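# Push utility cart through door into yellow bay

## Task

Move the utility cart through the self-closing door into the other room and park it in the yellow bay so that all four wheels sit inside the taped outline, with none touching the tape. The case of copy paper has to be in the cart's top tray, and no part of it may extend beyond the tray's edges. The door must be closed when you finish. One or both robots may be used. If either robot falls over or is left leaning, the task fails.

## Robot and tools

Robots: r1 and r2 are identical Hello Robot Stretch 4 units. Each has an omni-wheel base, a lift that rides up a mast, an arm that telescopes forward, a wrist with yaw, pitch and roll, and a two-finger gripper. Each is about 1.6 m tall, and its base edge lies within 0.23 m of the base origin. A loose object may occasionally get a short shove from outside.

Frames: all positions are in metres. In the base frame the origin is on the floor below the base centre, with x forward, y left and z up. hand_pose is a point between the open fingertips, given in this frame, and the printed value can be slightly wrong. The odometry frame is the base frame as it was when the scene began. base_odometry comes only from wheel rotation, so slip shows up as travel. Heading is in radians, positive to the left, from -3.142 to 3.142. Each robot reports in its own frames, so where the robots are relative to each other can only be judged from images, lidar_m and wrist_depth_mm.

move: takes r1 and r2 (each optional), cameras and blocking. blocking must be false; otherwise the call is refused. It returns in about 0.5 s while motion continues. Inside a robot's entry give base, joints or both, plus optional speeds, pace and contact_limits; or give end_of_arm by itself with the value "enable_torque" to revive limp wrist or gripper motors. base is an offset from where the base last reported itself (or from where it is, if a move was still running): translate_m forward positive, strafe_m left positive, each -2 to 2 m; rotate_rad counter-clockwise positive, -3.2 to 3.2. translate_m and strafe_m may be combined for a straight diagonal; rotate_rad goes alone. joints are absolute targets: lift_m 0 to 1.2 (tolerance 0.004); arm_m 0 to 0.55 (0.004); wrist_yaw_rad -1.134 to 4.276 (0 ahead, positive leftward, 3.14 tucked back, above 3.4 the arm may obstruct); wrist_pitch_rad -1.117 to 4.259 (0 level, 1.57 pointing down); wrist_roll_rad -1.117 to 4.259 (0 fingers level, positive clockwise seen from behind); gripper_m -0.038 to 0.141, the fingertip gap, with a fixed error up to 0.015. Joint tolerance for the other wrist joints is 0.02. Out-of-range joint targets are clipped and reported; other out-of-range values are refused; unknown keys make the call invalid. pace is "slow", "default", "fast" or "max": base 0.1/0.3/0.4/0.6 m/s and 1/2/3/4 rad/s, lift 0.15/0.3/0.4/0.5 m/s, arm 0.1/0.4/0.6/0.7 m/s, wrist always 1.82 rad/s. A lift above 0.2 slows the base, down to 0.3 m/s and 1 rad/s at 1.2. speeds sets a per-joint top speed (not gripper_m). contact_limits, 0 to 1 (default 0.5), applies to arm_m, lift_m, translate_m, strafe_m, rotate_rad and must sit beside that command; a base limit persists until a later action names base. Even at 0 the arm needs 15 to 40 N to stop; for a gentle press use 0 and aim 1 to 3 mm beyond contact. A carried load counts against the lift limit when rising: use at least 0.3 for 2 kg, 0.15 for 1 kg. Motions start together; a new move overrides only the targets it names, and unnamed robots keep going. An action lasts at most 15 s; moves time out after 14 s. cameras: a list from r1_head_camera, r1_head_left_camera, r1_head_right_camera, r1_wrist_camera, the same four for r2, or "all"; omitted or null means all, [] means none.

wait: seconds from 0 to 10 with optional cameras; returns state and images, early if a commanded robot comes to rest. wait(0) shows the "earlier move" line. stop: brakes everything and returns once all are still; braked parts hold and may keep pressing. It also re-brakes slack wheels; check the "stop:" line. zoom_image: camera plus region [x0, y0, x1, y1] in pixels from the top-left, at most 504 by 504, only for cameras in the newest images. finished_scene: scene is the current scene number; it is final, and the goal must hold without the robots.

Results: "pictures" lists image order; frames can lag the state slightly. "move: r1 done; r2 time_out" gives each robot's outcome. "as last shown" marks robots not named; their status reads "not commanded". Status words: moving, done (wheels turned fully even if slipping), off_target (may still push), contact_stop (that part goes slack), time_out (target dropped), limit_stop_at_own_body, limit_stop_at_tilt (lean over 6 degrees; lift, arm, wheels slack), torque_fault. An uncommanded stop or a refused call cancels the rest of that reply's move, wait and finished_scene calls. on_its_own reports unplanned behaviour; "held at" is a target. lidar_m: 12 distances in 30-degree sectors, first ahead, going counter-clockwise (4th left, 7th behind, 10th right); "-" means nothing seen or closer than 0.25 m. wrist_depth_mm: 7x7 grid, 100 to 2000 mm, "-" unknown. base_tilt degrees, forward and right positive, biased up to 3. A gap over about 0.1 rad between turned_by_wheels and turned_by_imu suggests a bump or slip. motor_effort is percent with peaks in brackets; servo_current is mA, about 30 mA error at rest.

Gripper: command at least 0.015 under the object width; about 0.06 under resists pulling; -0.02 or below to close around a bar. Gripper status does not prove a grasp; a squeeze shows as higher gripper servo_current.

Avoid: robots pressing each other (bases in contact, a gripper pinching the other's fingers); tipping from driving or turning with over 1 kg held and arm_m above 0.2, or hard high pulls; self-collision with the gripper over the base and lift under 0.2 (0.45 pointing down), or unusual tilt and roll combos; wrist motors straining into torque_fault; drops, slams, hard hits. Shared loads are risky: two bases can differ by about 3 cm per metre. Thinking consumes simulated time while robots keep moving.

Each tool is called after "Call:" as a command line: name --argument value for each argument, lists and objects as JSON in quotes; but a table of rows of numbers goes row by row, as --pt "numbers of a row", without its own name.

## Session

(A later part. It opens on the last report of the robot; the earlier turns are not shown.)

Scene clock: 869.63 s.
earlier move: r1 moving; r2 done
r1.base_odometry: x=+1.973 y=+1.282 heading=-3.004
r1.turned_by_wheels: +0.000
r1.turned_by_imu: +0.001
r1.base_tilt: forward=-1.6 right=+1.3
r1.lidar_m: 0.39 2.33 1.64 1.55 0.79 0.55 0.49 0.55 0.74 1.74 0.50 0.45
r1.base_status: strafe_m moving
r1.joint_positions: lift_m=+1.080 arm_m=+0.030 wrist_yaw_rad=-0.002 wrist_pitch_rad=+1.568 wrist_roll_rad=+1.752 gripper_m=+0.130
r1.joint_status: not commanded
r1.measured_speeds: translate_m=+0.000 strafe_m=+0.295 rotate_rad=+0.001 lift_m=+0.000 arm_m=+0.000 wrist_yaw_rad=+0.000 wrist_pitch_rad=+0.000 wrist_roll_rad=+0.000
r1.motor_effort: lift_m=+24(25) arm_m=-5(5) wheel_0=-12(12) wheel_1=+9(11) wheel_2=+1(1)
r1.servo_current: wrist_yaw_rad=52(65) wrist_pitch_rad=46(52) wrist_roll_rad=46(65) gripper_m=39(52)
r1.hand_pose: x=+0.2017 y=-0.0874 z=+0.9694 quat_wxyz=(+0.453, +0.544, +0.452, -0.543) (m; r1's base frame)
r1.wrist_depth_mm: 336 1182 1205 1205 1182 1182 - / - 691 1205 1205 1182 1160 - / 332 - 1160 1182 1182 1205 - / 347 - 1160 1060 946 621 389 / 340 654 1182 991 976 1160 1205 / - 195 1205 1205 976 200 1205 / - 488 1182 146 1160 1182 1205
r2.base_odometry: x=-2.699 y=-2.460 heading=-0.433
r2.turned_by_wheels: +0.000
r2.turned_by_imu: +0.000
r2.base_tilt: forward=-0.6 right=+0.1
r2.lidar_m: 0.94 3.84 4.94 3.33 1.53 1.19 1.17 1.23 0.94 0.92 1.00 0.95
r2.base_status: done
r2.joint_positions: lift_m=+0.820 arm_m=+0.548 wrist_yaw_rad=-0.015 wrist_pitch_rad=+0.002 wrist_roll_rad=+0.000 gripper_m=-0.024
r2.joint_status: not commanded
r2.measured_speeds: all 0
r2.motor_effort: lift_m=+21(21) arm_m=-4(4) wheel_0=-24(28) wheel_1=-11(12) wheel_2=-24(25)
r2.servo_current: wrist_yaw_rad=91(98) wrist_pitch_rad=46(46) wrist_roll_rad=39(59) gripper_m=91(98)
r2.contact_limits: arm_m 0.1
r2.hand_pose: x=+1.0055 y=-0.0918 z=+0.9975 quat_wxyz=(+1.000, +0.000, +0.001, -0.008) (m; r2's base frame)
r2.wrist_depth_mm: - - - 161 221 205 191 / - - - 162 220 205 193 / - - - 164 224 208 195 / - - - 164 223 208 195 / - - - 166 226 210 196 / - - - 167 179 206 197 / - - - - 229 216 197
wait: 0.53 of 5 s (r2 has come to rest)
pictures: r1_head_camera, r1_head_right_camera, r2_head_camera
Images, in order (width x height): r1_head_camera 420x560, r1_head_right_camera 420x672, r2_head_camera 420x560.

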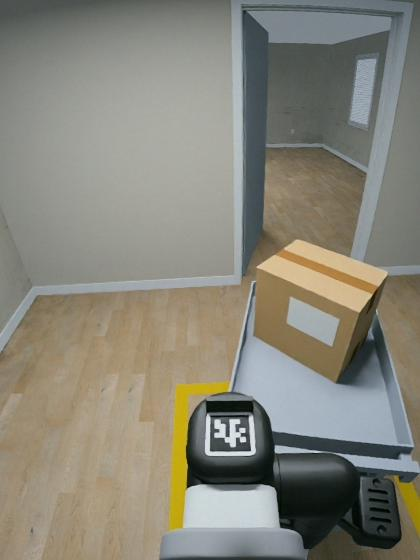

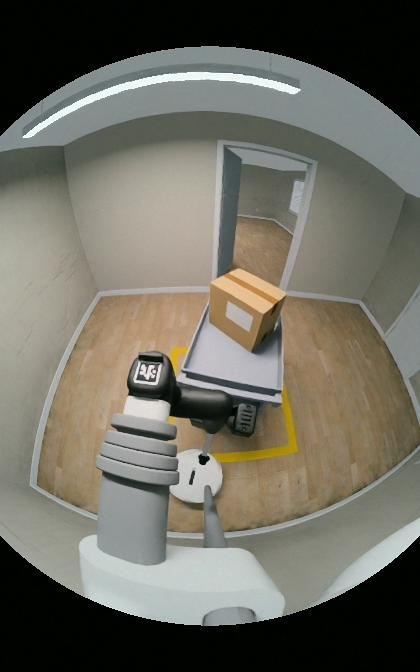

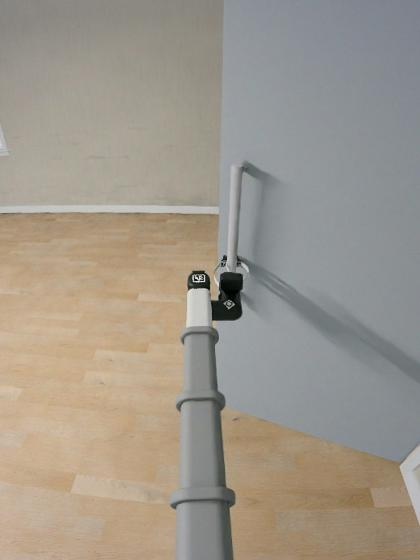

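Call:
move --r2 '{"base":{"translate_m":0.22,"strafe_m":-0.08},"pace":"slow"}' --r1 '{"base":{"strafe_m":0.7}}' --blocking false --cameras '[]'

Call:
wait --seconds 2.7 --cameras '["r1_head_camera","r1_head_right_camera","r2_head_camera"]'

Scene clock: 876.30 s.
earlier move: r1 done
move: r1 moving; r2 moving
r1.base_odometry: x=+2.067 y=+0.607 heading=-3.004
r1.turned_by_wheels: +0.000
r1.turned_by_imu: +0.003
r1.base_tilt: forward=-1.6 right=+1.3
r1.lidar_m: 2.21 1.33 0.94 0.85 0.89 0.59 0.54 0.57 0.80 1.89 0.78 1.04
r1.base_status: strafe_m moving
r1.joint_positions: lift_m=+1.080 arm_m=+0.030 wrist_yaw_rad=-0.002 wrist_pitch_rad=+1.568 wrist_roll_rad=+1.752 gripper_m=+0.130
r1.joint_status: not commanded
r1.measured_speeds: translate_m=+0.000 strafe_m=+0.141 rotate_rad=+0.000 lift_m=+0.000 arm_m=+0.000 wrist_yaw_rad=+0.000 wrist_pitch_rad=+0.000 wrist_roll_rad=+0.000
r1.motor_effort: lift_m=+24(24) arm_m=-5(5) wheel_0=-8(12) wheel_1=+10(11) wheel_2=-1(2)
r1.servo_current: wrist_yaw_rad=52(65) wrist_pitch_rad=39(52) wrist_roll_rad=46(59) gripper_m=39(52)
r1.hand_pose: x=+0.2017 y=-0.0874 z=+0.9694 quat_wxyz=(+0.453, +0.544, +0.452, -0.543) (m; r1's base frame)
r1.wrist_depth_mm: - 1160 1160 1205 1160 1205 - / 1182 1160 1182 1205 1205 1205 - / 1160 1182 1205 1182 1182 1182 1160 / 1182 1205 1160 1182 976 615 394 / 1205 1182 1160 991 976 1182 1205 / 1182 210 1182 1182 976 201 1160 / 1182 1182 1182 147 1182 1182 1205
r2.base_odometry: x=-2.690 y=-2.470 heading=-0.437
r2.turned_by_wheels: -0.004
r2.turned_by_imu: -0.004
r2.base_tilt: forward=-0.7 right=+0.1
r2.lidar_m: 0.94 3.83 4.97 3.39 1.56 1.21 1.16 1.19 0.93 0.90 0.98 0.96
r2.base_status: translate_m moving; strafe_m moving
r2.joint_positions: lift_m=+0.820 arm_m=+0.548 wrist_yaw_rad=-0.015 wrist_pitch_rad=+0.002 wrist_roll_rad=+0.000 gripper_m=-0.024
r2.joint_status: not commanded
r2.measured_speeds: translate_m=+0.047 strafe_m=-0.017 rotate_rad=+0.000 lift_m=+0.000 arm_m=+0.000 wrist_yaw_rad=+0.000 wrist_pitch_rad=+0.000 wrist_roll_rad=+0.000
r2.motor_effort: lift_m=+21(21) arm_m=-4(4) wheel_0=-14(24) wheel_1=-9(11) wheel_2=-26(26)
r2.servo_current: wrist_yaw_rad=91(91) wrist_pitch_rad=39(46) wrist_roll_rad=59(59) gripper_m=91(98)
r2.contact_limits: arm_m 0.1
r2.hand_pose: x=+1.0055 y=-0.0918 z=+0.9975 quat_wxyz=(+1.000, +0.000, +0.001, -0.008) (m; r2's base frame)
r2.wrist_depth_mm: - - - 164 224 203 190 / - - - 162 222 205 192 / - - - 163 224 206 193 / - - - 164 222 207 194 / - - - 165 226 208 195 / - - - 166 178 206 196 / - - 145 - 229 204 196
pictures: none
No camera images: "cameras" was empty.

Scene clock: 879.00 s.
earlier move: r1 moving; r2 moving
r1.base_odometry: x=+2.157 y=-0.046 heading=-3.004
r1.turned_by_wheels: +0.000
r1.turned_by_imu: +0.004
r1.base_tilt: forward=-1.6 right=+1.2
r1.lidar_m: 1.21 0.32 0.25 0.25 0.25 0.31 0.58 0.58 0.85 1.54 1.39 2.30
r1.base_status: strafe_m moving
r1.joint_positions: lift_m=+1.080 arm_m=+0.030 wrist_yaw_rad=-0.002 wrist_pitch_rad=+1.568 wrist_roll_rad=+1.752 gripper_m=+0.130
r1.joint_status: not commanded
r1.measured_speeds: translate_m=+0.000 strafe_m=+0.053 rotate_rad=-0.002 lift_m=+0.000 arm_m=+0.000 wrist_yaw_rad=+0.000 wrist_pitch_rad=+0.000 wrist_roll_rad=+0.000
r1.motor_effort: lift_m=+24(24) arm_m=-5(5) wheel_0=+0(12) wheel_1=+0(11) wheel_2=+2(2)
r1.servo_current: wrist_yaw_rad=52(72) wrist_pitch_rad=39(52) wrist_roll_rad=59(72) gripper_m=46(52)
r1.hand_pose: x=+0.2017 y=-0.0874 z=+0.9694 quat_wxyz=(+0.453, +0.544, +0.452, -0.543) (m; r1's base frame)
r1.wrist_depth_mm: 1160 1182 1205 1182 1160 1160 - / 1182 1182 1182 1182 1205 1205 - / 1182 1182 1205 1182 1229 1205 1138 / 1182 1182 1182 1205 991 615 389 / 1160 1160 1182 991 976 1182 1205 / 1205 210 1205 1182 976 189 - / 1160 1182 1182 141 - - -
r2.base_odometry: x=-2.535 y=-2.626 heading=-0.438
r2.turned_by_wheels: -0.001
r2.turned_by_imu: -0.030
r2.base_tilt: forward=-0.6 right=+0.1
r2.lidar_m: 0.96 3.55 5.05 4.39 1.90 1.43 1.40 1.17 0.88 0.84 0.87 0.87
r2.base_status: translate_m moving; strafe_m moving
r2.joint_positions: lift_m=+0.820 arm_m=+0.548 wrist_yaw_rad=-0.016 wrist_pitch_rad=+0.002 wrist_roll_rad=+0.000 gripper_m=-0.024
r2.joint_status: not commanded
r2.measured_speeds: translate_m=+0.009 strafe_m=-0.003 rotate_rad=+0.002 lift_m=+0.000 arm_m=+0.000 wrist_yaw_rad=+0.000 wrist_pitch_rad=+0.000 wrist_roll_rad=+0.000
r2.motor_effort: lift_m=+21(21) arm_m=-4(5) wheel_0=-23(25) wheel_1=-11(12) wheel_2=-23(28)
r2.servo_current: wrist_yaw_rad=85(104) wrist_pitch_rad=46(46) wrist_roll_rad=46(59) gripper_m=85(98)
r2.contact_limits: arm_m 0.1
r2.hand_pose: x=+1.0054 y=-0.0921 z=+0.9975 quat_wxyz=(+1.000, +0.000, +0.001, -0.008) (m; r2's base frame)
r2.wrist_depth_mm: - - - 165 214 193 173 / - - - 161 213 192 175 / - - - 162 215 194 176 / - - - 163 217 198 180 / - - - 165 221 196 178 / - - - 167 178 190 179 / - - 145 - 224 195 179
wait: 2.70 s; no rest
pictures: r1_head_camera, r1_head_right_camera, r2_head_camera
Images, in order (width x height): r1_head_camera 420x560, r1_head_right_camera 420x672, r2_head_camera 420x560.

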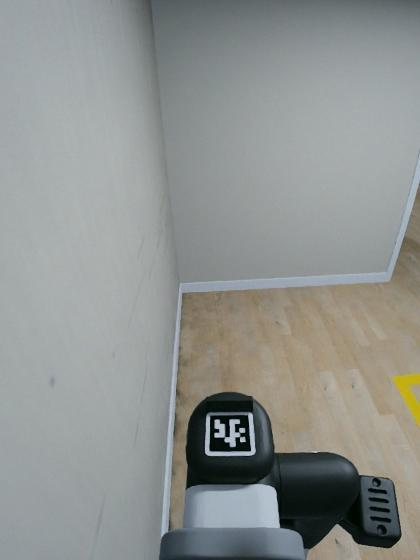

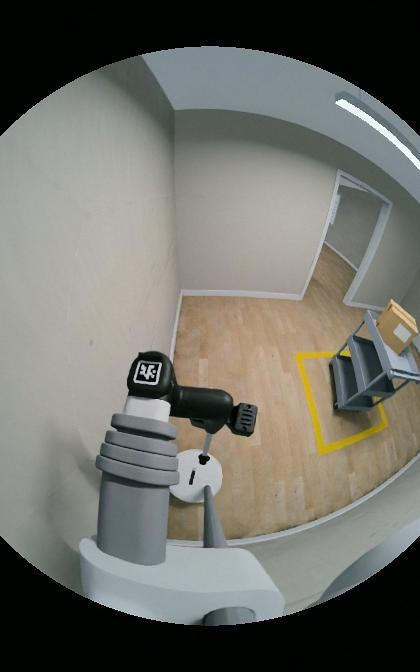

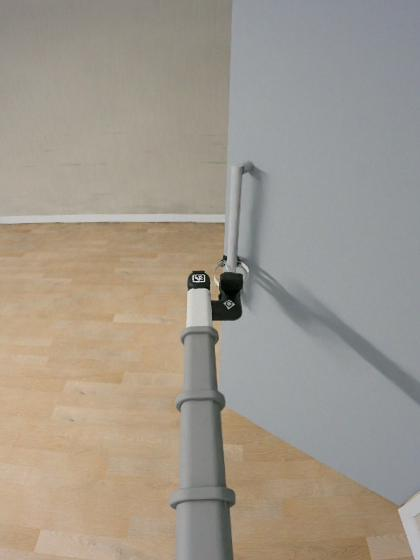

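Call:
stop --cameras '[]'

Call:
move --r2 '{"base":{"translate_m":0.22,"strafe_m":-0.12},"pace":"slow"}' --r1 '{"base":{"strafe_m":-0.15}}' --blocking false --cameras '[]'

Call:
wait --seconds 1.5 --cameras '[]'

Call:
move --r1 '{"base":{"rotate_rad":-0.8}}' --blocking false --cameras '[]'

Call:
wait --seconds 3 --cameras '["r1_head_camera","r2_head_camera"]'

Scene clock: 885.07 s.
earlier move: r1 done; r2 done
r1.base_odometry: x=+2.158 y=-0.051 heading=-3.004
r1.turned_by_wheels: +0.000
r1.turned_by_imu: +0.000
r1.base_tilt: forward=-1.6 right=+1.3
r1.lidar_m: 1.14 0.35 0.25 0.25 0.25 0.30 0.59 0.60 0.86 1.54 1.38 2.31
r1.base_status: done
r1.joint_positions: lift_m=+1.080 arm_m=+0.030 wrist_yaw_rad=-0.002 wrist_pitch_rad=+1.568 wrist_roll_rad=+1.752 gripper_m=+0.130
r1.joint_status: not commanded
r1.measured_speeds: all 0
r1.motor_effort: lift_m=+24(24) arm_m=-5(5) wheel_0=+0(12) wheel_1=+1(11) wheel_2=+1(2)
r1.servo_current: wrist_yaw_rad=59(72) wrist_pitch_rad=46(52) wrist_roll_rad=39(72) gripper_m=46(52)
r1.hand_pose: x=+0.2017 y=-0.0874 z=+0.9694 quat_wxyz=(+0.453, +0.544, +0.452, -0.543) (m; r1's base frame)
r1.wrist_depth_mm: 1182 1182 1160 1182 1205 1160 - / 1182 1182 1182 1182 1205 1205 - / 1160 1182 1160 1182 1182 1205 1182 / 1182 1182 1182 1182 991 615 394 / 1160 1182 1160 1025 976 1160 1229 / 1160 211 1182 1182 960 189 - / 1182 1182 1160 142 - - -
r2.base_odometry: x=-2.534 y=-2.626 heading=-0.438
r2.turned_by_wheels: +0.000
r2.turned_by_imu: +0.000
r2.base_tilt: forward=-0.6 right=+0.1
r2.lidar_m: 0.93 3.56 5.08 4.39 1.89 1.43 1.38 1.17 0.89 0.85 0.88 0.87
r2.base_status: done
r2.joint_positions: lift_m=+0.820 arm_m=+0.548 wrist_yaw_rad=-0.016 wrist_pitch_rad=+0.002 wrist_roll_rad=+0.000 gripper_m=-0.024
r2.joint_status: not commanded
r2.measured_speeds: all 0
r2.motor_effort: lift_m=+21(21) arm_m=-4(5) wheel_0=-24(25) wheel_1=-11(12) wheel_2=-24(28)
r2.servo_current: wrist_yaw_rad=98(104) wrist_pitch_rad=33(46) wrist_roll_rad=46(59) gripper_m=78(98)
r2.contact_limits: arm_m 0.1
r2.hand_pose: x=+1.0054 y=-0.0921 z=+0.9975 quat_wxyz=(+1.000, +0.000, +0.001, -0.008) (m; r2's base frame)
r2.wrist_depth_mm: - - - 166 214 194 173 / - - - 161 213 192 175 / - - - 163 216 194 176 / - - - 163 216 199 180 / - - - 165 222 196 178 / - - - 166 179 190 179 / - - 145 - 225 195 179
pictures: none
No camera images: "cameras" was empty.

Scene clock: 885.57 s.
move: r1 moving; r2 moving
r1.base_odometry: x=+2.153 y=-0.015 heading=-3.004
r1.turned_by_wheels: +0.000
r1.turned_by_imu: +0.000
r1.base_tilt: forward=-1.6 right=+1.3
r1.lidar_m: 1.35 0.40 0.25 0.25 0.25 0.37 0.57 0.61 0.85 1.52 1.33 2.32
r1.base_status: strafe_m moving
r1.joint_positions: lift_m=+1.080 arm_m=+0.030 wrist_yaw_rad=-0.002 wrist_pitch_rad=+1.568 wrist_roll_rad=+1.752 gripper_m=+0.130
r1.joint_status: not commanded
r1.measured_speeds: translate_m=+0.000 strafe_m=-0.140 rotate_rad=-0.001 lift_m=+0.000 arm_m=+0.000 wrist_yaw_rad=+0.000 wrist_pitch_rad=+0.000 wrist_roll_rad=+0.000
r1.motor_effort: lift_m=+24(24) arm_m=-5(5) wheel_0=+8(9) wheel_1=-9(9) wheel_2=+1(1)
r1.servo_current: wrist_yaw_rad=46(59) wrist_pitch_rad=39(46) wrist_roll_rad=65(65) gripper_m=33(46)
r1.hand_pose: x=+0.2017 y=-0.0874 z=+0.9694 quat_wxyz=(+0.453, +0.544, +0.452, -0.543) (m; r1's base frame)
r1.wrist_depth_mm: 1160 1182 1182 1205 1182 1229 - / 1182 1160 1182 1182 1182 1182 - / 1182 1205 1205 1182 1160 1205 1160 / 1182 1182 1160 1182 976 615 397 / 1160 1160 1160 1008 976 1182 1205 / 1182 210 1182 1205 976 188 - / 1160 1182 1205 142 - - -
r2.base_odometry: x=-2.526 y=-2.638 heading=-0.442
r2.turned_by_wheels: -0.004
r2.turned_by_imu: -0.004
r2.base_tilt: forward=-0.6 right=+0.1
r2.lidar_m: 0.94 3.55 5.04 4.47 1.88 1.45 1.39 1.17 0.88 0.85 0.87 0.84
r2.base_status: translate_m moving; strafe_m moving
r2.joint_positions: lift_m=+0.820 arm_m=+0.548 wrist_yaw_rad=-0.016 wrist_pitch_rad=+0.002 wrist_roll_rad=+0.000 gripper_m=-0.024
r2.joint_status: not commanded
r2.measured_speeds: translate_m=+0.048 strafe_m=-0.026 rotate_rad=+0.001 lift_m=+0.000 arm_m=+0.000 wrist_yaw_rad=+0.000 wrist_pitch_rad=+0.000 wrist_roll_rad=+0.000
r2.motor_effort: lift_m=+21(21) arm_m=-4(4) wheel_0=-20(23) wheel_1=-7(11) wheel_2=-25(26)
r2.servo_current: wrist_yaw_rad=85(104) wrist_pitch_rad=46(46) wrist_roll_rad=39(59) gripper_m=85(85)
r2.contact_limits: arm_m 0.1
r2.hand_pose: x=+1.0054 y=-0.0921 z=+0.9975 quat_wxyz=(+1.000, +0.000, +0.001, -0.008) (m; r2's base frame)
r2.wrist_depth_mm: - - - 163 214 190 172 / - - - 165 217 191 173 / - - - 162 214 193 175 / - - - 163 216 198 - / - - - 165 221 195 177 / - - - 165 175 191 177 / - - 147 - 224 185 178
pictures: none
No camera images: "cameras" was empty.

Scene clock: 886.80 s.
earlier move: r1 done; r2 moving
r1.base_odometry: x=+2.137 y=+0.098 heading=-3.004
r1.turned_by_wheels: +0.000
r1.turned_by_imu: -0.001
r1.base_tilt: forward=-1.6 right=+1.3
r1.lidar_m: 1.90 0.56 0.39 0.35 0.38 0.50 0.58 0.62 0.81 1.50 1.24 2.29
r1.base_status: done
r1.joint_positions: lift_m=+1.080 arm_m=+0.030 wrist_yaw_rad=-0.002 wrist_pitch_rad=+1.568 wrist_roll_rad=+1.752 gripper_m=+0.130
r1.joint_status: not commanded
r1.measured_speeds: all 0
r1.motor_effort: lift_m=+24(24) arm_m=-5(5) wheel_0=-1(10) wheel_1=+0(9) wheel_2=+0(1)
r1.servo_current: wrist_yaw_rad=59(72) wrist_pitch_rad=39(46) wrist_roll_rad=52(65) gripper_m=39(46)
r1.hand_pose: x=+0.2017 y=-0.0874 z=+0.9694 quat_wxyz=(+0.453, +0.544, +0.452, -0.543) (m; r1's base frame)
r1.wrist_depth_mm: 1160 1160 1182 1182 1182 1229 - / 1182 1182 1160 1182 1182 1182 - / 1182 1182 1205 1182 1182 1182 1138 / 1182 1182 1205 1182 976 615 389 / 1182 1160 1182 991 960 1205 1205 / 1182 210 1182 1160 976 197 - / 1182 1182 1205 146 - - -
r2.base_odometry: x=-2.458 y=-2.731 heading=-0.442
r2.turned_by_wheels: +0.000
r2.turned_by_imu: -0.020
r2.base_tilt: forward=-0.7 right=+0.1
r2.lidar_m: 0.94 3.41 4.83 4.98 2.09 1.58 1.49 1.13 0.82 0.78 0.79 0.79
r2.base_status: translate_m moving; strafe_m moving
r2.joint_positions: lift_m=+0.820 arm_m=+0.548 wrist_yaw_rad=-0.016 wrist_pitch_rad=+0.002 wrist_roll_rad=+0.000 gripper_m=-0.024
r2.joint_status: not commanded
r2.measured_speeds: translate_m=+0.089 strafe_m=-0.049 rotate_rad=-0.003 lift_m=+0.000 arm_m=+0.000 wrist_yaw_rad=+0.000 wrist_pitch_rad=+0.000 wrist_roll_rad=+0.000
r2.motor_effort: lift_m=+21(21) arm_m=-3(4) wheel_0=-18(23) wheel_1=-7(11) wheel_2=-26(29)
r2.servo_current: wrist_yaw_rad=91(104) wrist_pitch_rad=39(46) wrist_roll_rad=46(59) gripper_m=78(91)
r2.contact_limits: arm_m 0.1
r2.hand_pose: x=+1.0054 y=-0.0921 z=+0.9975 quat_wxyz=(+1.000, +0.000, +0.001, -0.008) (m; r2's base frame)
r2.wrist_depth_mm: - - - 159 213 184 - / - - - 161 214 185 166 / - - - 161 217 191 166 / - - - 163 213 189 168 / - - - 164 220 189 169 / - - - 166 177 182 170 / - - 146 - 223 181 -
wait: 1.23 of 1.5 s (r1 has come to rest)
pictures: none
No camera images: "cameras" was empty.

Scene clock: 887.30 s.
earlier move: r2 moving
move: r1 moving
r1.base_odometry: x=+2.137 y=+0.098 heading=+3.108
r1.turned_by_wheels: -0.171
r1.turned_by_imu: -0.172
r1.base_tilt: forward=-1.6 right=+1.3
r1.lidar_m: 2.18 0.72 0.41 0.36 0.35 0.43 0.57 0.60 0.72 1.34 1.24 1.56
r1.base_status: rotate_rad moving
r1.joint_positions: lift_m=+1.080 arm_m=+0.030 wrist_yaw_rad=-0.002 wrist_pitch_rad=+1.568 wrist_roll_rad=+1.752 gripper_m=+0.130
r1.joint_status: not commanded
r1.measured_speeds: translate_m=+0.000 strafe_m=+0.000 rotate_rad=-0.665 lift_m=+0.000 arm_m=+0.000 wrist_yaw_rad=+0.000 wrist_pitch_rad=+0.000 wrist_roll_rad=+0.000
r1.motor_effort: lift_m=+24(24) arm_m=-5(5) wheel_0=+5(7) wheel_1=+7(7) wheel_2=+5(6)
r1.servo_current: wrist_yaw_rad=52(59) wrist_pitch_rad=39(52) wrist_roll_rad=52(52) gripper_m=52(52)
r1.hand_pose: x=+0.2017 y=-0.0874 z=+0.9694 quat_wxyz=(+0.453, +0.544, +0.452, -0.543) (m; r1's base frame)
r1.wrist_depth_mm: 1182 1182 1182 1182 1182 1182 - / 1182 1160 1160 1182 1205 1182 - / 1182 1182 1182 1182 1160 1182 1160 / 1182 1182 1182 1205 976 615 394 / 1182 1182 1182 991 976 1205 1182 / 1182 210 1182 1205 991 196 - / 1182 1182 1160 147 - - -
r2.base_odometry: x=-2.429 y=-2.771 heading=-0.442
r2.turned_by_wheels: +0.000
r2.turned_by_imu: -0.015
r2.base_tilt: forward=-0.6 right=+0.1
r2.lidar_m: 0.94 3.33 4.65 5.03 2.19 1.62 1.56 1.06 0.81 0.77 0.77 0.76
r2.base_status: translate_m moving; strafe_m moving
r2.joint_positions: lift_m=+0.820 arm_m=+0.548 wrist_yaw_rad=-0.016 wrist_pitch_rad=+0.002 wrist_roll_rad=+0.000 gripper_m=-0.024
r2.joint_status: not commanded
r2.measured_speeds: translate_m=+0.088 strafe_m=-0.048 rotate_rad=+0.002 lift_m=+0.000 arm_m=+0.000 wrist_yaw_rad=+0.000 wrist_pitch_rad=+0.000 wrist_roll_rad=+0.000
r2.motor_effort: lift_m=+21(21) arm_m=-4(4) wheel_0=-18(21) wheel_1=-8(9) wheel_2=-25(28)
r2.servo_current: wrist_yaw_rad=98(98) wrist_pitch_rad=39(52) wrist_roll_rad=46(65) gripper_m=85(91)
r2.contact_limits: arm_m 0.1
r2.hand_pose: x=+1.0054 y=-0.0921 z=+0.9975 quat_wxyz=(+1.000, +0.000, +0.001, -0.008) (m; r2's base frame)
r2.wrist_depth_mm: - - - 158 213 182 - / - - - 165 215 183 - / - - - 161 212 189 163 / - - - 163 213 186 164 / - - - 163 220 186 169 / - - - 165 176 182 166 / - - 146 - 223 179 -
pictures: none
No camera images: "cameras" was empty.

Scene clock: 888.63 s.
earlier move: r1 done; r2 moving
r1.base_odometry: x=+2.137 y=+0.098 heading=+2.480
r1.turned_by_wheels: -0.628
r1.turned_by_imu: -0.632
r1.base_tilt: forward=-1.6 right=+1.2
r1.lidar_m: 1.41 2.19 0.87 0.44 0.35 0.36 0.41 0.59 0.59 0.68 1.12 1.25
r1.base_status: done
r1.joint_positions: lift_m=+1.080 arm_m=+0.030 wrist_yaw_rad=-0.002 wrist_pitch_rad=+1.568 wrist_roll_rad=+1.752 gripper_m=+0.130
r1.joint_status: not commanded
r1.measured_speeds: all 0
r1.motor_effort: lift_m=+24(24) arm_m=-5(5) wheel_0=+3(8) wheel_1=+3(8) wheel_2=+0(7)
r1.servo_current: wrist_yaw_rad=46(72) wrist_pitch_rad=46(52) wrist_roll_rad=52(59) gripper_m=39(52)
r1.hand_pose: x=+0.2017 y=-0.0874 z=+0.9694 quat_wxyz=(+0.453, +0.544, +0.452, -0.543) (m; r1's base frame)
r1.wrist_depth_mm: 1160 1205 1182 1205 1205 - - / 1182 1160 1160 1182 1182 1205 - / 1182 1182 1182 1205 1160 1182 1205 / 1160 1182 1182 1182 960 640 362 / 1205 1182 1160 991 991 1182 - / 1205 210 1182 1160 960 188 - / 1182 1182 1182 147 1182 - -
r2.base_odometry: x=-2.387 y=-2.829 heading=-0.443
r2.turned_by_wheels: -0.001
r2.turned_by_imu: -0.029
r2.base_tilt: forward=-0.6 right=+0.1
r2.lidar_m: 0.92 3.24 4.38 5.08 2.34 1.70 1.63 1.07 0.77 0.72 0.71 0.73
r2.base_status: translate_m moving; strafe_m moving
r2.joint_positions: lift_m=+0.820 arm_m=+0.548 wrist_yaw_rad=-0.016 wrist_pitch_rad=+0.002 wrist_roll_rad=+0.000 gripper_m=-0.024
r2.joint_status: not commanded
r2.measured_speeds: all 0
r2.motor_effort: lift_m=+21(21) arm_m=-4(4) wheel_0=-25(26) wheel_1=-13(13) wheel_2=-23(28)
r2.servo_current: wrist_yaw_rad=78(98) wrist_pitch_rad=39(52) wrist_roll_rad=52(65) gripper_m=78(91)
r2.contact_limits: arm_m 0.1
r2.hand_pose: x=+1.0054 y=-0.0921 z=+0.9975 quat_wxyz=(+1.000, +0.000, +0.001, -0.008) (m; r2's base frame)
r2.wrist_depth_mm: - - - 164 213 179 - / - - - 161 215 181 - / - - - 162 216 187 - / - - - 163 219 183 160 / - - - 164 220 184 - / - - - 166 175 175 166 / - - 146 - 224 175 -
wait: 1.33 of 3 s (r1 has come to rest)
pictures: r1_head_camera, r2_head_camera
Images, in order (width x height): r1_head_camera 420x560, r2_head_camera 420x560.

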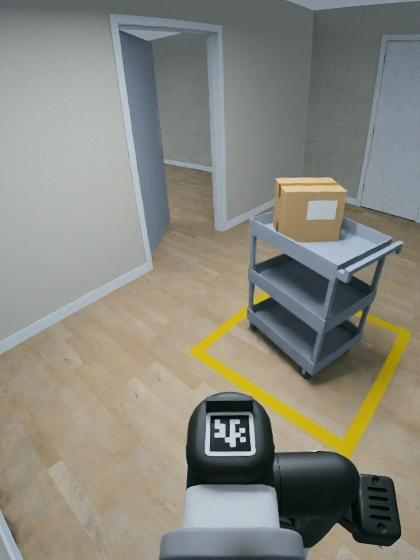

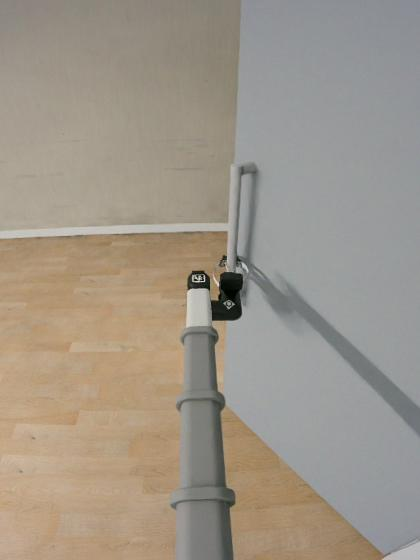

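Call:
zoom_image --camera "r1_head_camera" --region '[180, 260, 420, 460]'

Call:
move --r2 '{"base":{"translate_m":0.2,"strafe_m":-0.14},"pace":"slow"}' --blocking false --cameras '[]'

Call:
wait --seconds 4 --cameras '["r2_head_camera"]'

Scaled by 2.100 from the camera's 420x560 image, which has a finer 600x800 frame.

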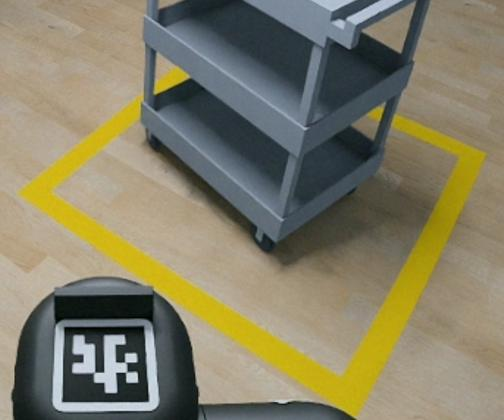

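Scene clock: 893.63 s.
earlier move: r2 done
move: r2 moving
r1: as last shown
r1.turned_by_wheels: +0.000
r1.turned_by_imu: +0.000
r1.base_tilt: forward=-1.6 right=+1.3
r1.lidar_m: 1.42 2.18 0.90 0.43 0.35 0.36 0.42 0.60 0.59 0.67 1.12 1.25
r1.motor_effort: lift_m=+24(24) arm_m=-5(5) wheel_0=+2(3) wheel_1=+3(3) wheel_2=+0(0)
r1.servo_current: wrist_yaw_rad=59(72) wrist_pitch_rad=46(46) wrist_roll_rad=46(52) gripper_m=46(46)
r1.wrist_depth_mm: 1160 1205 1160 1182 1205 - - / 1182 1160 1205 1182 1205 1182 - / 1160 1182 1160 1182 1205 1205 1182 / 1160 1160 1182 1205 976 647 364 / 1160 1182 1182 1008 976 1160 - / 1182 211 1182 1205 976 188 - / 1205 1138 1182 146 1160 - -
r2.base_odometry: x=-2.380 y=-2.841 heading=-0.447
r2.turned_by_wheels: -0.005
r2.turned_by_imu: -0.005
r2.base_tilt: forward=-0.7 right=+0.1
r2.lidar_m: 0.91 3.24 4.39 5.09 2.36 1.71 1.63 1.06 0.75 0.71 0.71 0.70
r2.base_status: translate_m moving; strafe_m moving
r2.joint_positions: lift_m=+0.820 arm_m=+0.548 wrist_yaw_rad=-0.016 wrist_pitch_rad=+0.002 wrist_roll_rad=+0.000 gripper_m=-0.024
r2.joint_status: not commanded
r2.measured_speeds: translate_m=+0.044 strafe_m=-0.031 rotate_rad=-0.002 lift_m=+0.000 arm_m=+0.000 wrist_yaw_rad=+0.000 wrist_pitch_rad=+0.000 wrist_roll_rad=+0.000
r2.motor_effort: lift_m=+21(21) arm_m=-4(4) wheel_0=-16(22) wheel_1=-18(19) wheel_2=-26(26)
r2.servo_current: wrist_yaw_rad=98(104) wrist_pitch_rad=33(52) wrist_roll_rad=52(52) gripper_m=91(91)
r2.contact_limits: arm_m 0.1
r2.hand_pose: x=+1.0054 y=-0.0921 z=+0.9975 quat_wxyz=(+1.000, +0.000, +0.001, -0.008) (m; r2's base frame)
r2.wrist_depth_mm: - - - 163 213 178 - / - - - 165 215 180 - / - - - 161 216 186 - / - - - 163 219 182 160 / - - - 164 220 183 - / - - - 166 175 179 165 / - - 147 - 222 174 -
pictures: none
No camera images: "cameras" was empty.

Scene clock: 897.63 s.
earlier move: r2 moving
r1.base_odometry: x=+2.137 y=+0.098 heading=+2.480
r1.turned_by_wheels: +0.000
r1.turned_by_imu: +0.000
r1.base_tilt: forward=-1.6 right=+1.3
r1.lidar_m: 1.39 2.21 0.85 0.45 0.35 0.35 0.40 0.59 0.57 0.67 1.07 1.22
r1.base_status: not commanded
r1.joint_positions: lift_m=+1.080 arm_m=+0.030 wrist_yaw_rad=-0.002 wrist_pitch_rad=+1.568 wrist_roll_rad=+1.752 gripper_m=+0.130
r1.joint_status: not commanded
r1.measured_speeds: all 0
r1.motor_effort: lift_m=+24(24) arm_m=-5(5) wheel_0=+3(3) wheel_1=+3(3) wheel_2=+0(0)
r1.servo_current: wrist_yaw_rad=39(72) wrist_pitch_rad=46(52) wrist_roll_rad=59(65) gripper_m=39(52)
r1.hand_pose: x=+0.2017 y=-0.0874 z=+0.9694 quat_wxyz=(+0.453, +0.544, +0.452, -0.543) (m; r1's base frame)
r1.wrist_depth_mm: 1182 1182 1182 1160 1182 - - / 1182 1182 1138 1160 1160 1205 - / 1182 1182 1205 1205 1182 1205 1205 / 1160 1160 1182 1182 960 640 362 / 1182 1182 1205 1008 991 1138 - / 1160 210 1182 1182 976 189 - / 1182 1182 1182 147 1182 - -
r2.base_odometry: x=-2.267 y=-3.042 heading=-0.445
r2.turned_by_wheels: +0.002
r2.turned_by_imu: -0.174
r2.base_tilt: forward=-0.5 right=+0.1
r2.lidar_m: 0.88 2.91 3.55 5.25 3.34 2.06 1.85 1.01 0.60 0.53 0.54 0.59
r2.base_status: translate_m moving; strafe_m moving
r2.joint_positions: lift_m=+0.820 arm_m=+0.548 wrist_yaw_rad=-0.015 wrist_pitch_rad=+0.002 wrist_roll_rad=+0.000 gripper_m=-0.024
r2.joint_status: not commanded
r2.measured_speeds: translate_m=-0.001 strafe_m=+0.004 rotate_rad=+0.005 lift_m=+0.000 arm_m=+0.000 wrist_yaw_rad=+0.005 wrist_pitch_rad=+0.000 wrist_roll_rad=+0.000
r2.motor_effort: lift_m=+21(21) arm_m=-5(5) wheel_0=-21(27) wheel_1=-11(19) wheel_2=-7(30)
r2.servo_current: wrist_yaw_rad=98(111) wrist_pitch_rad=39(52) wrist_roll_rad=46(59) gripper_m=78(91)
r2.contact_limits: arm_m 0.1
r2.hand_pose: x=+1.0055 y=-0.0918 z=+0.9975 quat_wxyz=(+1.000, +0.000, +0.001, -0.008) (m; r2's base frame)
r2.wrist_depth_mm: - - - 163 220 164 - / - - - 163 223 165 - / - - - 164 224 167 144 / - - - 165 227 167 144 / - - - 167 228 167 - / - - - 167 179 168 - / - - - - 219 156 -
wait: 4.00 s; no rest
pictures: r2_head_camera
Images, in order (width x height): r2_head_camera 420x560.

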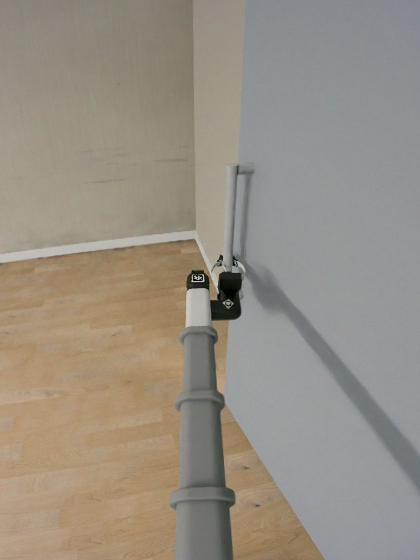

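Call:
wait --seconds 0.5 --cameras '["r1_head_camera","r2_head_right_camera"]'

Scene clock: 906.17 s.
earlier move: r2 done
r1.base_odometry: x=+2.137 y=+0.098 heading=+2.480
r1.turned_by_wheels: +0.000
r1.turned_by_imu: -0.001
r1.base_tilt: forward=-1.6 right=+1.2
r1.lidar_m: 1.40 2.20 0.89 0.44 0.35 0.34 0.39 0.60 0.59 0.66 1.10 1.23
r1.base_status: not commanded
r1.joint_positions: lift_m=+1.080 arm_m=+0.030 wrist_yaw_rad=-0.002 wrist_pitch_rad=+1.568 wrist_roll_rad=+1.752 gripper_m=+0.130
r1.joint_status: not commanded
r1.measured_speeds: all 0
r1.motor_effort: lift_m=+24(24) arm_m=-5(5) wheel_0=+3(3) wheel_1=+3(3) wheel_2=+0(0)
r1.servo_current: wrist_yaw_rad=52(72) wrist_pitch_rad=46(52) wrist_roll_rad=52(65) gripper_m=46(52)
r1.hand_pose: x=+0.2017 y=-0.0874 z=+0.9694 quat_wxyz=(+0.453, +0.544, +0.452, -0.543) (m; r1's base frame)
r1.wrist_depth_mm: 1182 1182 1205 1182 1160 - - / 1182 1205 1182 1182 1160 1160 - / 1160 1182 1160 1205 1182 1182 1205 / 1182 1182 1182 1182 976 647 364 / 1182 1205 1182 1008 976 1182 - / 1160 210 1182 1182 991 188 - / 1160 1229 1182 147 1182 - -
r2.base_odometry: x=-2.267 y=-3.042 heading=-0.442
r2.turned_by_wheels: +0.004
r2.turned_by_imu: -0.155
r2.base_tilt: forward=+0.6 right=+0.8
r2.lidar_m: 0.84 2.83 3.14 4.98 4.55 2.33 1.89 1.37 0.73 0.55 0.54 0.58
r2.base_status: done
r2.joint_positions: lift_m=+0.820 arm_m=+0.548 wrist_yaw_rad=+0.014 wrist_pitch_rad=-0.005 wrist_roll_rad=+0.000 gripper_m=-0.024
r2.joint_status: not commanded
r2.measured_speeds: translate_m=+0.000 strafe_m=+0.000 rotate_rad=+0.000 lift_m=+0.000 arm_m=+0.000 wrist_yaw_rad=+0.000 wrist_pitch_rad=-0.001 wrist_roll_rad=+0.000
r2.motor_effort: lift_m=+17(21) arm_m=-4(6) wheel_0=-2(27) wheel_1=-5(19) wheel_2=+17(30)
r2.servo_current: wrist_yaw_rad=85(111) wrist_pitch_rad=46(52) wrist_roll_rad=46(59) gripper_m=78(91)
r2.contact_limits: arm_m 0.1
r2.hand_pose: x=+1.0081 y=-0.0833 z=+0.9997 quat_wxyz=(+1.000, +0.000, -0.002, +0.007) (m; r2's base frame)
r2.wrist_depth_mm: - - - 170 210 154 - / - - - 176 213 155 - / - - - 171 216 163 - / - - - 174 228 159 137 / - - - 171 230 160 - / - - 187 173 181 160 - / - - - - 211 - -
wait: 0.00 of 0.5 s (r2 has come to rest)
pictures: r1_head_camera, r2_head_right_camera
Images, in order (width x height): r1_head_camera 420x560, r2_head_right_camera 420x672.

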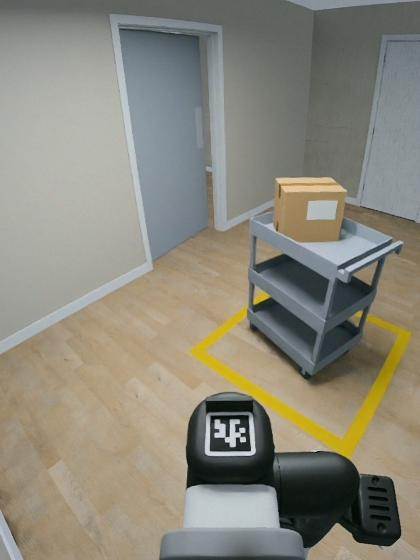

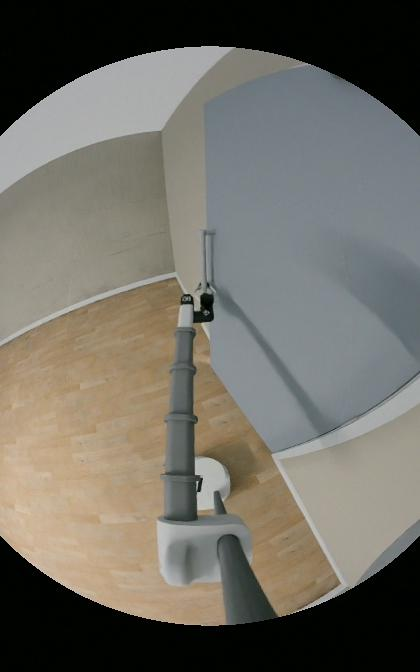

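Call:
move --r2 '{"joints":{"gripper_m":0.07}}' --blocking false --cameras '[]'

Call:
wait --seconds 1.5 --cameras '["r2_head_camera","r2_wrist_camera"]'

Scene clock: 915.33 s.
move: r2 moving
r1: as last shown
r1.base_tilt: forward=-1.6 right=+1.3
r1.lidar_m: 1.37 2.19 0.86 0.45 0.36 0.36 0.40 0.58 0.59 0.67 1.09 1.22
r1.motor_effort: lift_m=+24(24) arm_m=-5(5) wheel_0=+3(4) wheel_1=+3(3) wheel_2=+0(0)
r1.servo_current: wrist_yaw_rad=59(65) wrist_pitch_rad=39(46) wrist_roll_rad=46(52) gripper_m=39(46)
r1.wrist_depth_mm: 1205 1160 1205 1182 1182 - - / 1205 1182 1182 1182 1182 1182 - / 1182 1160 1182 1205 1160 1205 1205 / 1205 1205 1182 1182 960 640 362 / 1160 1160 1182 1008 960 1182 - / 1182 210 1182 1182 960 189 - / 1160 1205 1182 146 1205 - -
r2.base_odometry: x=-2.267 y=-3.042 heading=-0.442
r2.turned_by_wheels: +0.000
r2.turned_by_imu: -0.032
r2.base_tilt: forward=+1.1 right=+1.0
r2.lidar_m: 0.81 2.82 3.08 4.75 4.89 2.42 1.93 1.46 0.72 0.55 0.53 0.59
r2.base_status: not commanded
r2.joint_positions: lift_m=+0.820 arm_m=+0.548 wrist_yaw_rad=+0.015 wrist_pitch_rad=-0.008 wrist_roll_rad=+0.000 gripper_m=+0.002
r2.joint_status: gripper_m moving
r2.measured_speeds: all 0
r2.motor_effort: lift_m=+15(15) arm_m=-5(5) wheel_0=-3(3) wheel_1=-5(5) wheel_2=+19(19)
r2.servo_current: wrist_yaw_rad=91(98) wrist_pitch_rad=52(59) wrist_roll_rad=46(65) gripper_m=85(85)
r2.contact_limits: arm_m 0.1
r2.hand_pose: x=+1.0081 y=-0.0830 z=+1.0008 quat_wxyz=(+1.000, +0.000, -0.004, +0.008) (m; r2's base frame)
r2.wrist_depth_mm: - - - 177 216 159 - / - - - 181 218 166 - / - - - 181 232 162 139 / - - - 178 236 163 140 / - - - 179 226 164 - / - - 190 177 185 165 - / - 124 - - 218 153 -
pictures: none
No camera images: "cameras" was empty.

Scene clock: 916.50 s.
earlier move: r2 done
r1.base_odometry: x=+2.137 y=+0.098 heading=+2.480
r1.turned_by_wheels: +0.000
r1.turned_by_imu: +0.000
r1.base_tilt: forward=-1.6 right=+1.3
r1.lidar_m: 1.40 2.19 0.87 0.45 0.36 0.35 0.42 0.59 0.59 0.67 1.12 1.24
r1.base_status: not commanded
r1.joint_positions: lift_m=+1.080 arm_m=+0.030 wrist_yaw_rad=-0.002 wrist_pitch_rad=+1.568 wrist_roll_rad=+1.752 gripper_m=+0.130
r1.joint_status: not commanded
r1.measured_speeds: all 0
r1.motor_effort: lift_m=+24(24) arm_m=-5(5) wheel_0=+2(4) wheel_1=+3(3) wheel_2=+0(0)
r1.servo_current: wrist_yaw_rad=65(65) wrist_pitch_rad=52(52) wrist_roll_rad=59(78) gripper_m=46(46)
r1.hand_pose: x=+0.2017 y=-0.0874 z=+0.9694 quat_wxyz=(+0.453, +0.544, +0.452, -0.543) (m; r1's base frame)
r1.wrist_depth_mm: 1160 1182 1160 1160 1182 - - / 1160 1160 1205 1160 1182 1229 - / 1182 1160 1160 1182 1182 1182 1205 / 1160 1205 1205 1182 976 654 362 / 1182 1182 1160 1008 976 1160 - / 1160 211 1182 1182 991 188 - / 1182 1182 1182 146 1205 - -
r2.base_odometry: x=-2.267 y=-3.042 heading=-0.443
r2.turned_by_wheels: -0.001
r2.turned_by_imu: -0.014
r2.base_tilt: forward=-0.7 right=+0.1
r2.lidar_m: 1.00 2.84 3.12 4.68 5.08 2.39 1.93 1.68 0.79 0.63 0.59 0.66
r2.base_status: not commanded
r2.joint_positions: lift_m=+0.820 arm_m=+0.548 wrist_yaw_rad=-0.001 wrist_pitch_rad=+0.000 wrist_roll_rad=+0.000 gripper_m=+0.070
r2.joint_status: all done
r2.measured_speeds: translate_m=+0.000 strafe_m=+0.000 rotate_rad=+0.000 lift_m=+0.000 arm_m=+0.000 wrist_yaw_rad=-0.005 wrist_pitch_rad=+0.000 wrist_roll_rad=+0.000
r2.motor_effort: lift_m=+18(18) arm_m=+1(5) wheel_0=+0(8) wheel_1=+0(5) wheel_2=-2(19)
r2.servo_current: wrist_yaw_rad=46(104) wrist_pitch_rad=39(59) wrist_roll_rad=46(65) gripper_m=46(104)
r2.contact_limits: arm_m 0.1
r2.hand_pose: x=+1.0067 y=-0.0878 z=+0.9981 quat_wxyz=(+1.000, +0.000, +0.000, -0.001) (m; r2's base frame)
r2.wrist_depth_mm: - - - - 279 248 200 / - - - - 285 240 196 / - - - - 287 243 202 / - - - - 290 244 204 / - - - - 247 245 205 / - - 191 - 190 237 206 / - 153 1983 - 294 228 206
wait: 1.17 of 1.5 s (r2 has come to rest)
pictures: r2_head_camera, r2_wrist_camera
Images, in order (width x height): r2_head_camera 420x560, r2_wrist_camera 616x392.

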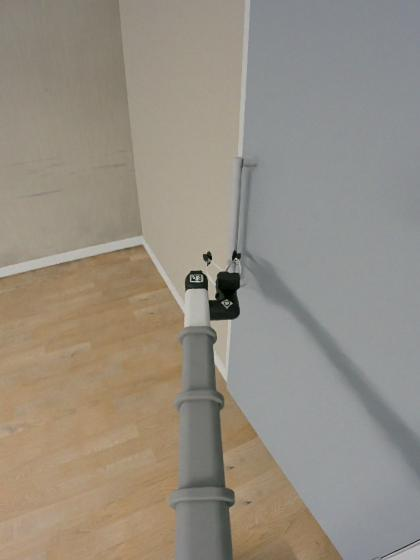

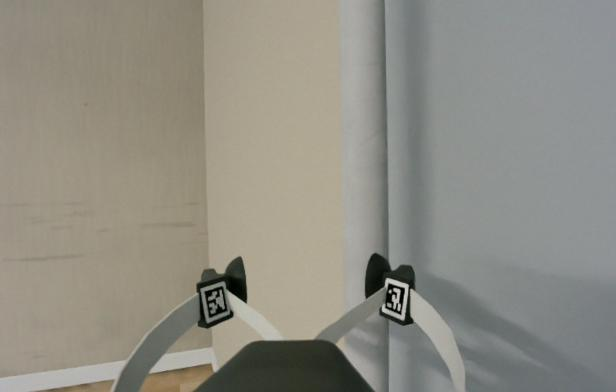

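Free. Retract the arm.

Call:
move --r2 '{"joints":{"arm_m":0.2}}' --blocking false --cameras '[]'

Call:
wait --seconds 3 --cameras '["r1_head_camera","r2_head_camera"]'

Call:
wait --seconds 5 --cameras '["r1_head_camera","r2_head_right_camera"]'

Scene clock: 921.40 s.
move: r2 moving
r1: as last shown
r1.lidar_m: 1.40 2.20 0.88 0.43 0.35 0.35 0.40 0.61 0.59 0.67 1.09 1.24
r1.motor_effort: lift_m=+24(24) arm_m=-5(5) wheel_0=+3(3) wheel_1=+3(3) wheel_2=+0(0)
r1.servo_current: wrist_yaw_rad=46(65) wrist_pitch_rad=39(39) wrist_roll_rad=33(52) gripper_m=46(46)
r1.wrist_depth_mm: 1182 1182 1160 1182 1205 - - / 1182 1205 1182 1205 1182 1182 - / 1160 1205 1182 1205 1182 1182 1205 / 1160 1182 1182 1205 960 647 364 / 1182 1160 1182 991 976 1205 - / 1160 210 1182 1160 976 189 - / 1182 1182 1205 146 1182 - -
r2.base_odometry: x=-2.267 y=-3.042 heading=-0.443
r2.turned_by_wheels: +0.000
r2.turned_by_imu: +0.001
r2.base_tilt: forward=-0.7 right=+0.1
r2.lidar_m: 1.03 2.84 3.06 4.71 5.05 2.38 1.91 1.64 0.78 0.60 0.58 0.66
r2.base_status: not commanded
r2.joint_positions: lift_m=+0.820 arm_m=+0.497 wrist_yaw_rad=-0.001 wrist_pitch_rad=+0.000 wrist_roll_rad=+0.000 gripper_m=+0.070
r2.joint_status: arm_m moving
r2.measured_speeds: translate_m=+0.000 strafe_m=+0.000 rotate_rad=+0.000 lift_m=+0.000 arm_m=-0.195 wrist_yaw_rad=+0.000 wrist_pitch_rad=+0.000 wrist_roll_rad=+0.000
r2.motor_effort: lift_m=+18(18) arm_m=-9(9) wheel_0=+0(1) wheel_1=-1(1) wheel_2=-2(3)
r2.servo_current: wrist_yaw_rad=52(52) wrist_pitch_rad=39(46) wrist_roll_rad=59(59) gripper_m=46(52)
r2.hand_pose: x=+0.9562 y=-0.0878 z=+0.9981 quat_wxyz=(+1.000, +0.000, +0.000, -0.001) (m; r2's base frame)
r2.wrist_depth_mm: - - - - 300 303 250 / - - - - 301 304 251 / - - - - 303 306 253 / - - - - 307 310 254 / - - - - 298 309 256 / - - 192 - 189 298 257 / - 1983 - - 312 289 256
pictures: none
No camera images: "cameras" was empty.

Scene clock: 923.03 s.
earlier move: r2 done
r1.base_odometry: x=+2.137 y=+0.098 heading=+2.480
r1.turned_by_wheels: +0.000
r1.turned_by_imu: +0.000
r1.base_tilt: forward=-1.6 right=+1.3
r1.lidar_m: 1.41 2.19 0.86 0.46 0.37 0.36 0.41 0.61 0.60 0.68 1.12 1.22
r1.base_status: not commanded
r1.joint_positions: lift_m=+1.080 arm_m=+0.030 wrist_yaw_rad=-0.002 wrist_pitch_rad=+1.568 wrist_roll_rad=+1.752 gripper_m=+0.130
r1.joint_status: not commanded
r1.measured_speeds: all 0
r1.motor_effort: lift_m=+24(24) arm_m=-5(5) wheel_0=+3(3) wheel_1=+3(3) wheel_2=+0(0)
r1.servo_current: wrist_yaw_rad=39(65) wrist_pitch_rad=39(52) wrist_roll_rad=65(65) gripper_m=46(52)
r1.hand_pose: x=+0.2017 y=-0.0874 z=+0.9694 quat_wxyz=(+0.453, +0.544, +0.452, -0.543) (m; r1's base frame)
r1.wrist_depth_mm: 1182 1160 1182 1205 1182 - - / 1182 1182 1182 1205 1182 1205 - / 1182 1182 1160 1205 1205 1182 1205 / 1182 1182 1182 1205 960 647 366 / 1160 1182 1160 1025 991 1182 - / 1182 210 1205 1205 960 189 - / 1160 1182 1160 146 1182 - -
r2.base_odometry: x=-2.267 y=-3.042 heading=-0.443
r2.turned_by_wheels: +0.000
r2.turned_by_imu: +0.000
r2.base_tilt: forward=-0.7 right=+0.0
r2.lidar_m: 1.00 2.85 3.08 4.70 5.07 2.40 1.93 1.66 0.79 0.63 0.58 0.65
r2.base_status: not commanded
r2.joint_positions: lift_m=+0.820 arm_m=+0.200 wrist_yaw_rad=-0.001 wrist_pitch_rad=+0.000 wrist_roll_rad=+0.000 gripper_m=+0.070
r2.joint_status: all done
r2.measured_speeds: all 0
r2.motor_effort: lift_m=+18(18) arm_m=-7(13) wheel_0=+0(1) wheel_1=-1(1) wheel_2=-2(3)
r2.servo_current: wrist_yaw_rad=46(59) wrist_pitch_rad=39(46) wrist_roll_rad=39(59) gripper_m=52(59)
r2.hand_pose: x=+0.6594 y=-0.0878 z=+0.9981 quat_wxyz=(+1.000, +0.000, +0.000, -0.001) (m; r2's base frame)
r2.wrist_depth_mm: - - - - 609 - 364 / - - - - - - 368 / - - - - - - 373 / - - - - - - 373 / - - - - 609 - 373 / - - 192 - 189 - 377 / - - - - - - 377
wait: 1.63 of 3 s (r2 has come to rest)
pictures: r1_head_camera, r2_head_camera
Images, in order (width x height): r1_head_camera 420x560, r2_head_camera 420x560.

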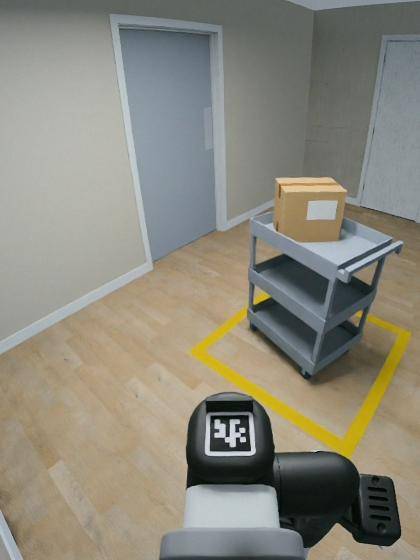

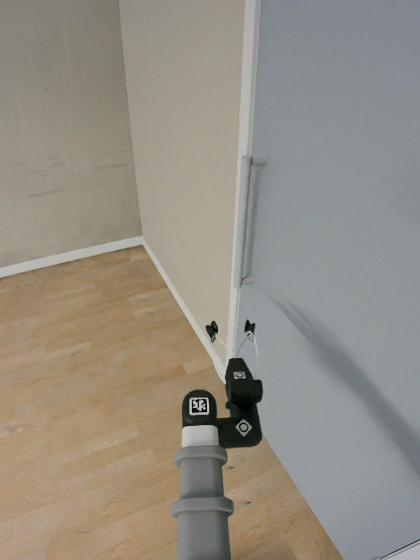

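Scene clock: 928.03 s.
r1.base_odometry: x=+2.137 y=+0.098 heading=+2.480
r1.turned_by_wheels: +0.000
r1.turned_by_imu: +0.000
r1.base_tilt: forward=-1.6 right=+1.2
r1.lidar_m: 1.40 2.19 0.88 0.46 0.36 0.35 0.40 0.61 0.60 0.66 1.07 1.23
r1.base_status: not commanded
r1.joint_positions: lift_m=+1.080 arm_m=+0.030 wrist_yaw_rad=-0.002 wrist_pitch_rad=+1.568 wrist_roll_rad=+1.752 gripper_m=+0.130
r1.joint_status: not commanded
r1.measured_speeds: all 0
r1.motor_effort: lift_m=+24(24) arm_m=-5(5) wheel_0=+2(3) wheel_1=+3(3) wheel_2=+0(0)
r1.servo_current: wrist_yaw_rad=39(65) wrist_pitch_rad=46(52) wrist_roll_rad=33(65) gripper_m=39(52)
r1.hand_pose: x=+0.2017 y=-0.0874 z=+0.9694 quat_wxyz=(+0.453, +0.544, +0.452, -0.543) (m; r1's base frame)
r1.wrist_depth_mm: 1182 1182 1182 1182 1182 - - / 1182 1138 1182 1160 1205 1205 - / 1205 1160 1205 1205 1182 1182 1182 / 1182 1160 1160 1205 976 640 364 / 1160 1138 1182 1008 976 1205 - / 1182 211 1205 1160 991 188 - / 1160 1160 1182 146 1182 - -
r2.base_odometry: x=-2.267 y=-3.042 heading=-0.443
r2.turned_by_wheels: +0.000
r2.turned_by_imu: +0.001
r2.base_tilt: forward=-0.7 right=+0.1
r2.lidar_m: 1.04 2.85 3.11 4.72 5.04 2.41 1.93 1.63 0.78 0.59 0.60 0.64
r2.base_status: not commanded
r2.joint_positions: lift_m=+0.820 arm_m=+0.200 wrist_yaw_rad=-0.001 wrist_pitch_rad=+0.000 wrist_roll_rad=+0.000 gripper_m=+0.070
r2.joint_status: all done
r2.measured_speeds: all 0
r2.motor_effort: lift_m=+18(18) arm_m=-7(13) wheel_0=+0(1) wheel_1=-1(1) wheel_2=-2(3)
r2.servo_current: wrist_yaw_rad=46(59) wrist_pitch_rad=46(46) wrist_roll_rad=46(59) gripper_m=52(59)
r2.hand_pose: x=+0.6594 y=-0.0878 z=+0.9981 quat_wxyz=(+1.000, +0.000, +0.000, -0.001) (m; r2's base frame)
r2.wrist_depth_mm: - - - - 609 - 364 / - - - - - - 366 / - - - - - - 373 / - - - - - - 377 / - - - - 603 - 375 / - - 191 - 189 - 375 / - - - - - - 375
wait: 5.00 s; at rest by 0.27 s
pictures: r1_head_camera, r2_head_right_camera
Images, in order (width x height): r1_head_camera 420x560, r2_head_right_camera 420x672.

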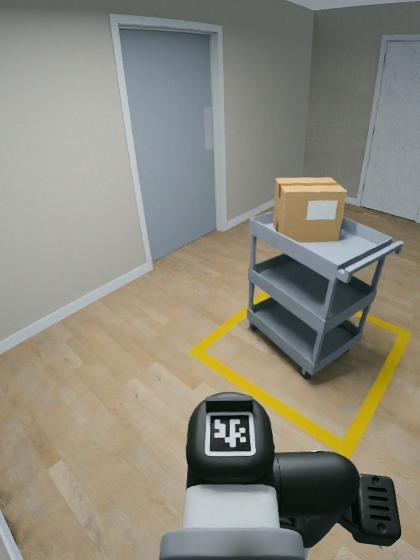

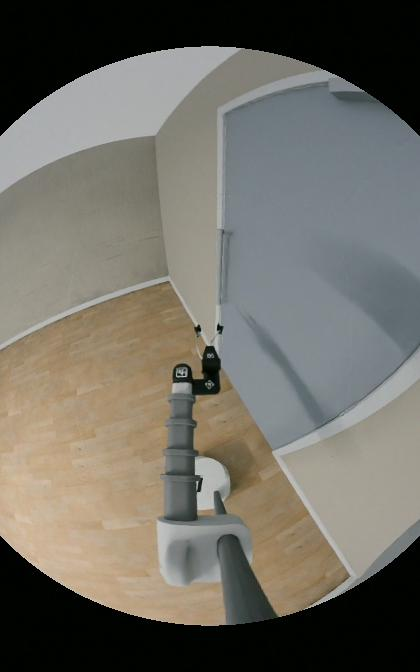

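Call:
zoom_image --camera "r1_head_camera" --region '[230, 160, 420, 390]'

Scaled by 2.191 from the camera's 420x560 image, which has a finer 600x800 frame.

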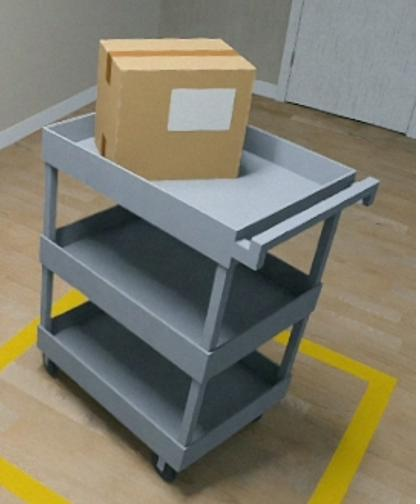

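Call:
zoom_image --camera "r1_head_camera" --region '[240, 190, 350, 290]'

Scaled by 4.582 from the camera's 420x560 image, which has a finer 600x800 frame.

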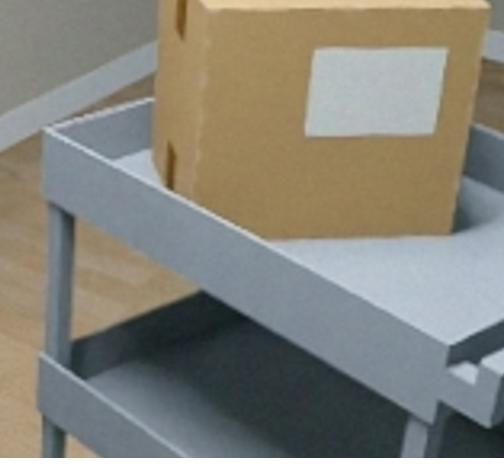

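Inside the lip. Good.

Call:
finished_scene --scene 1

The scene is finished: the task was done.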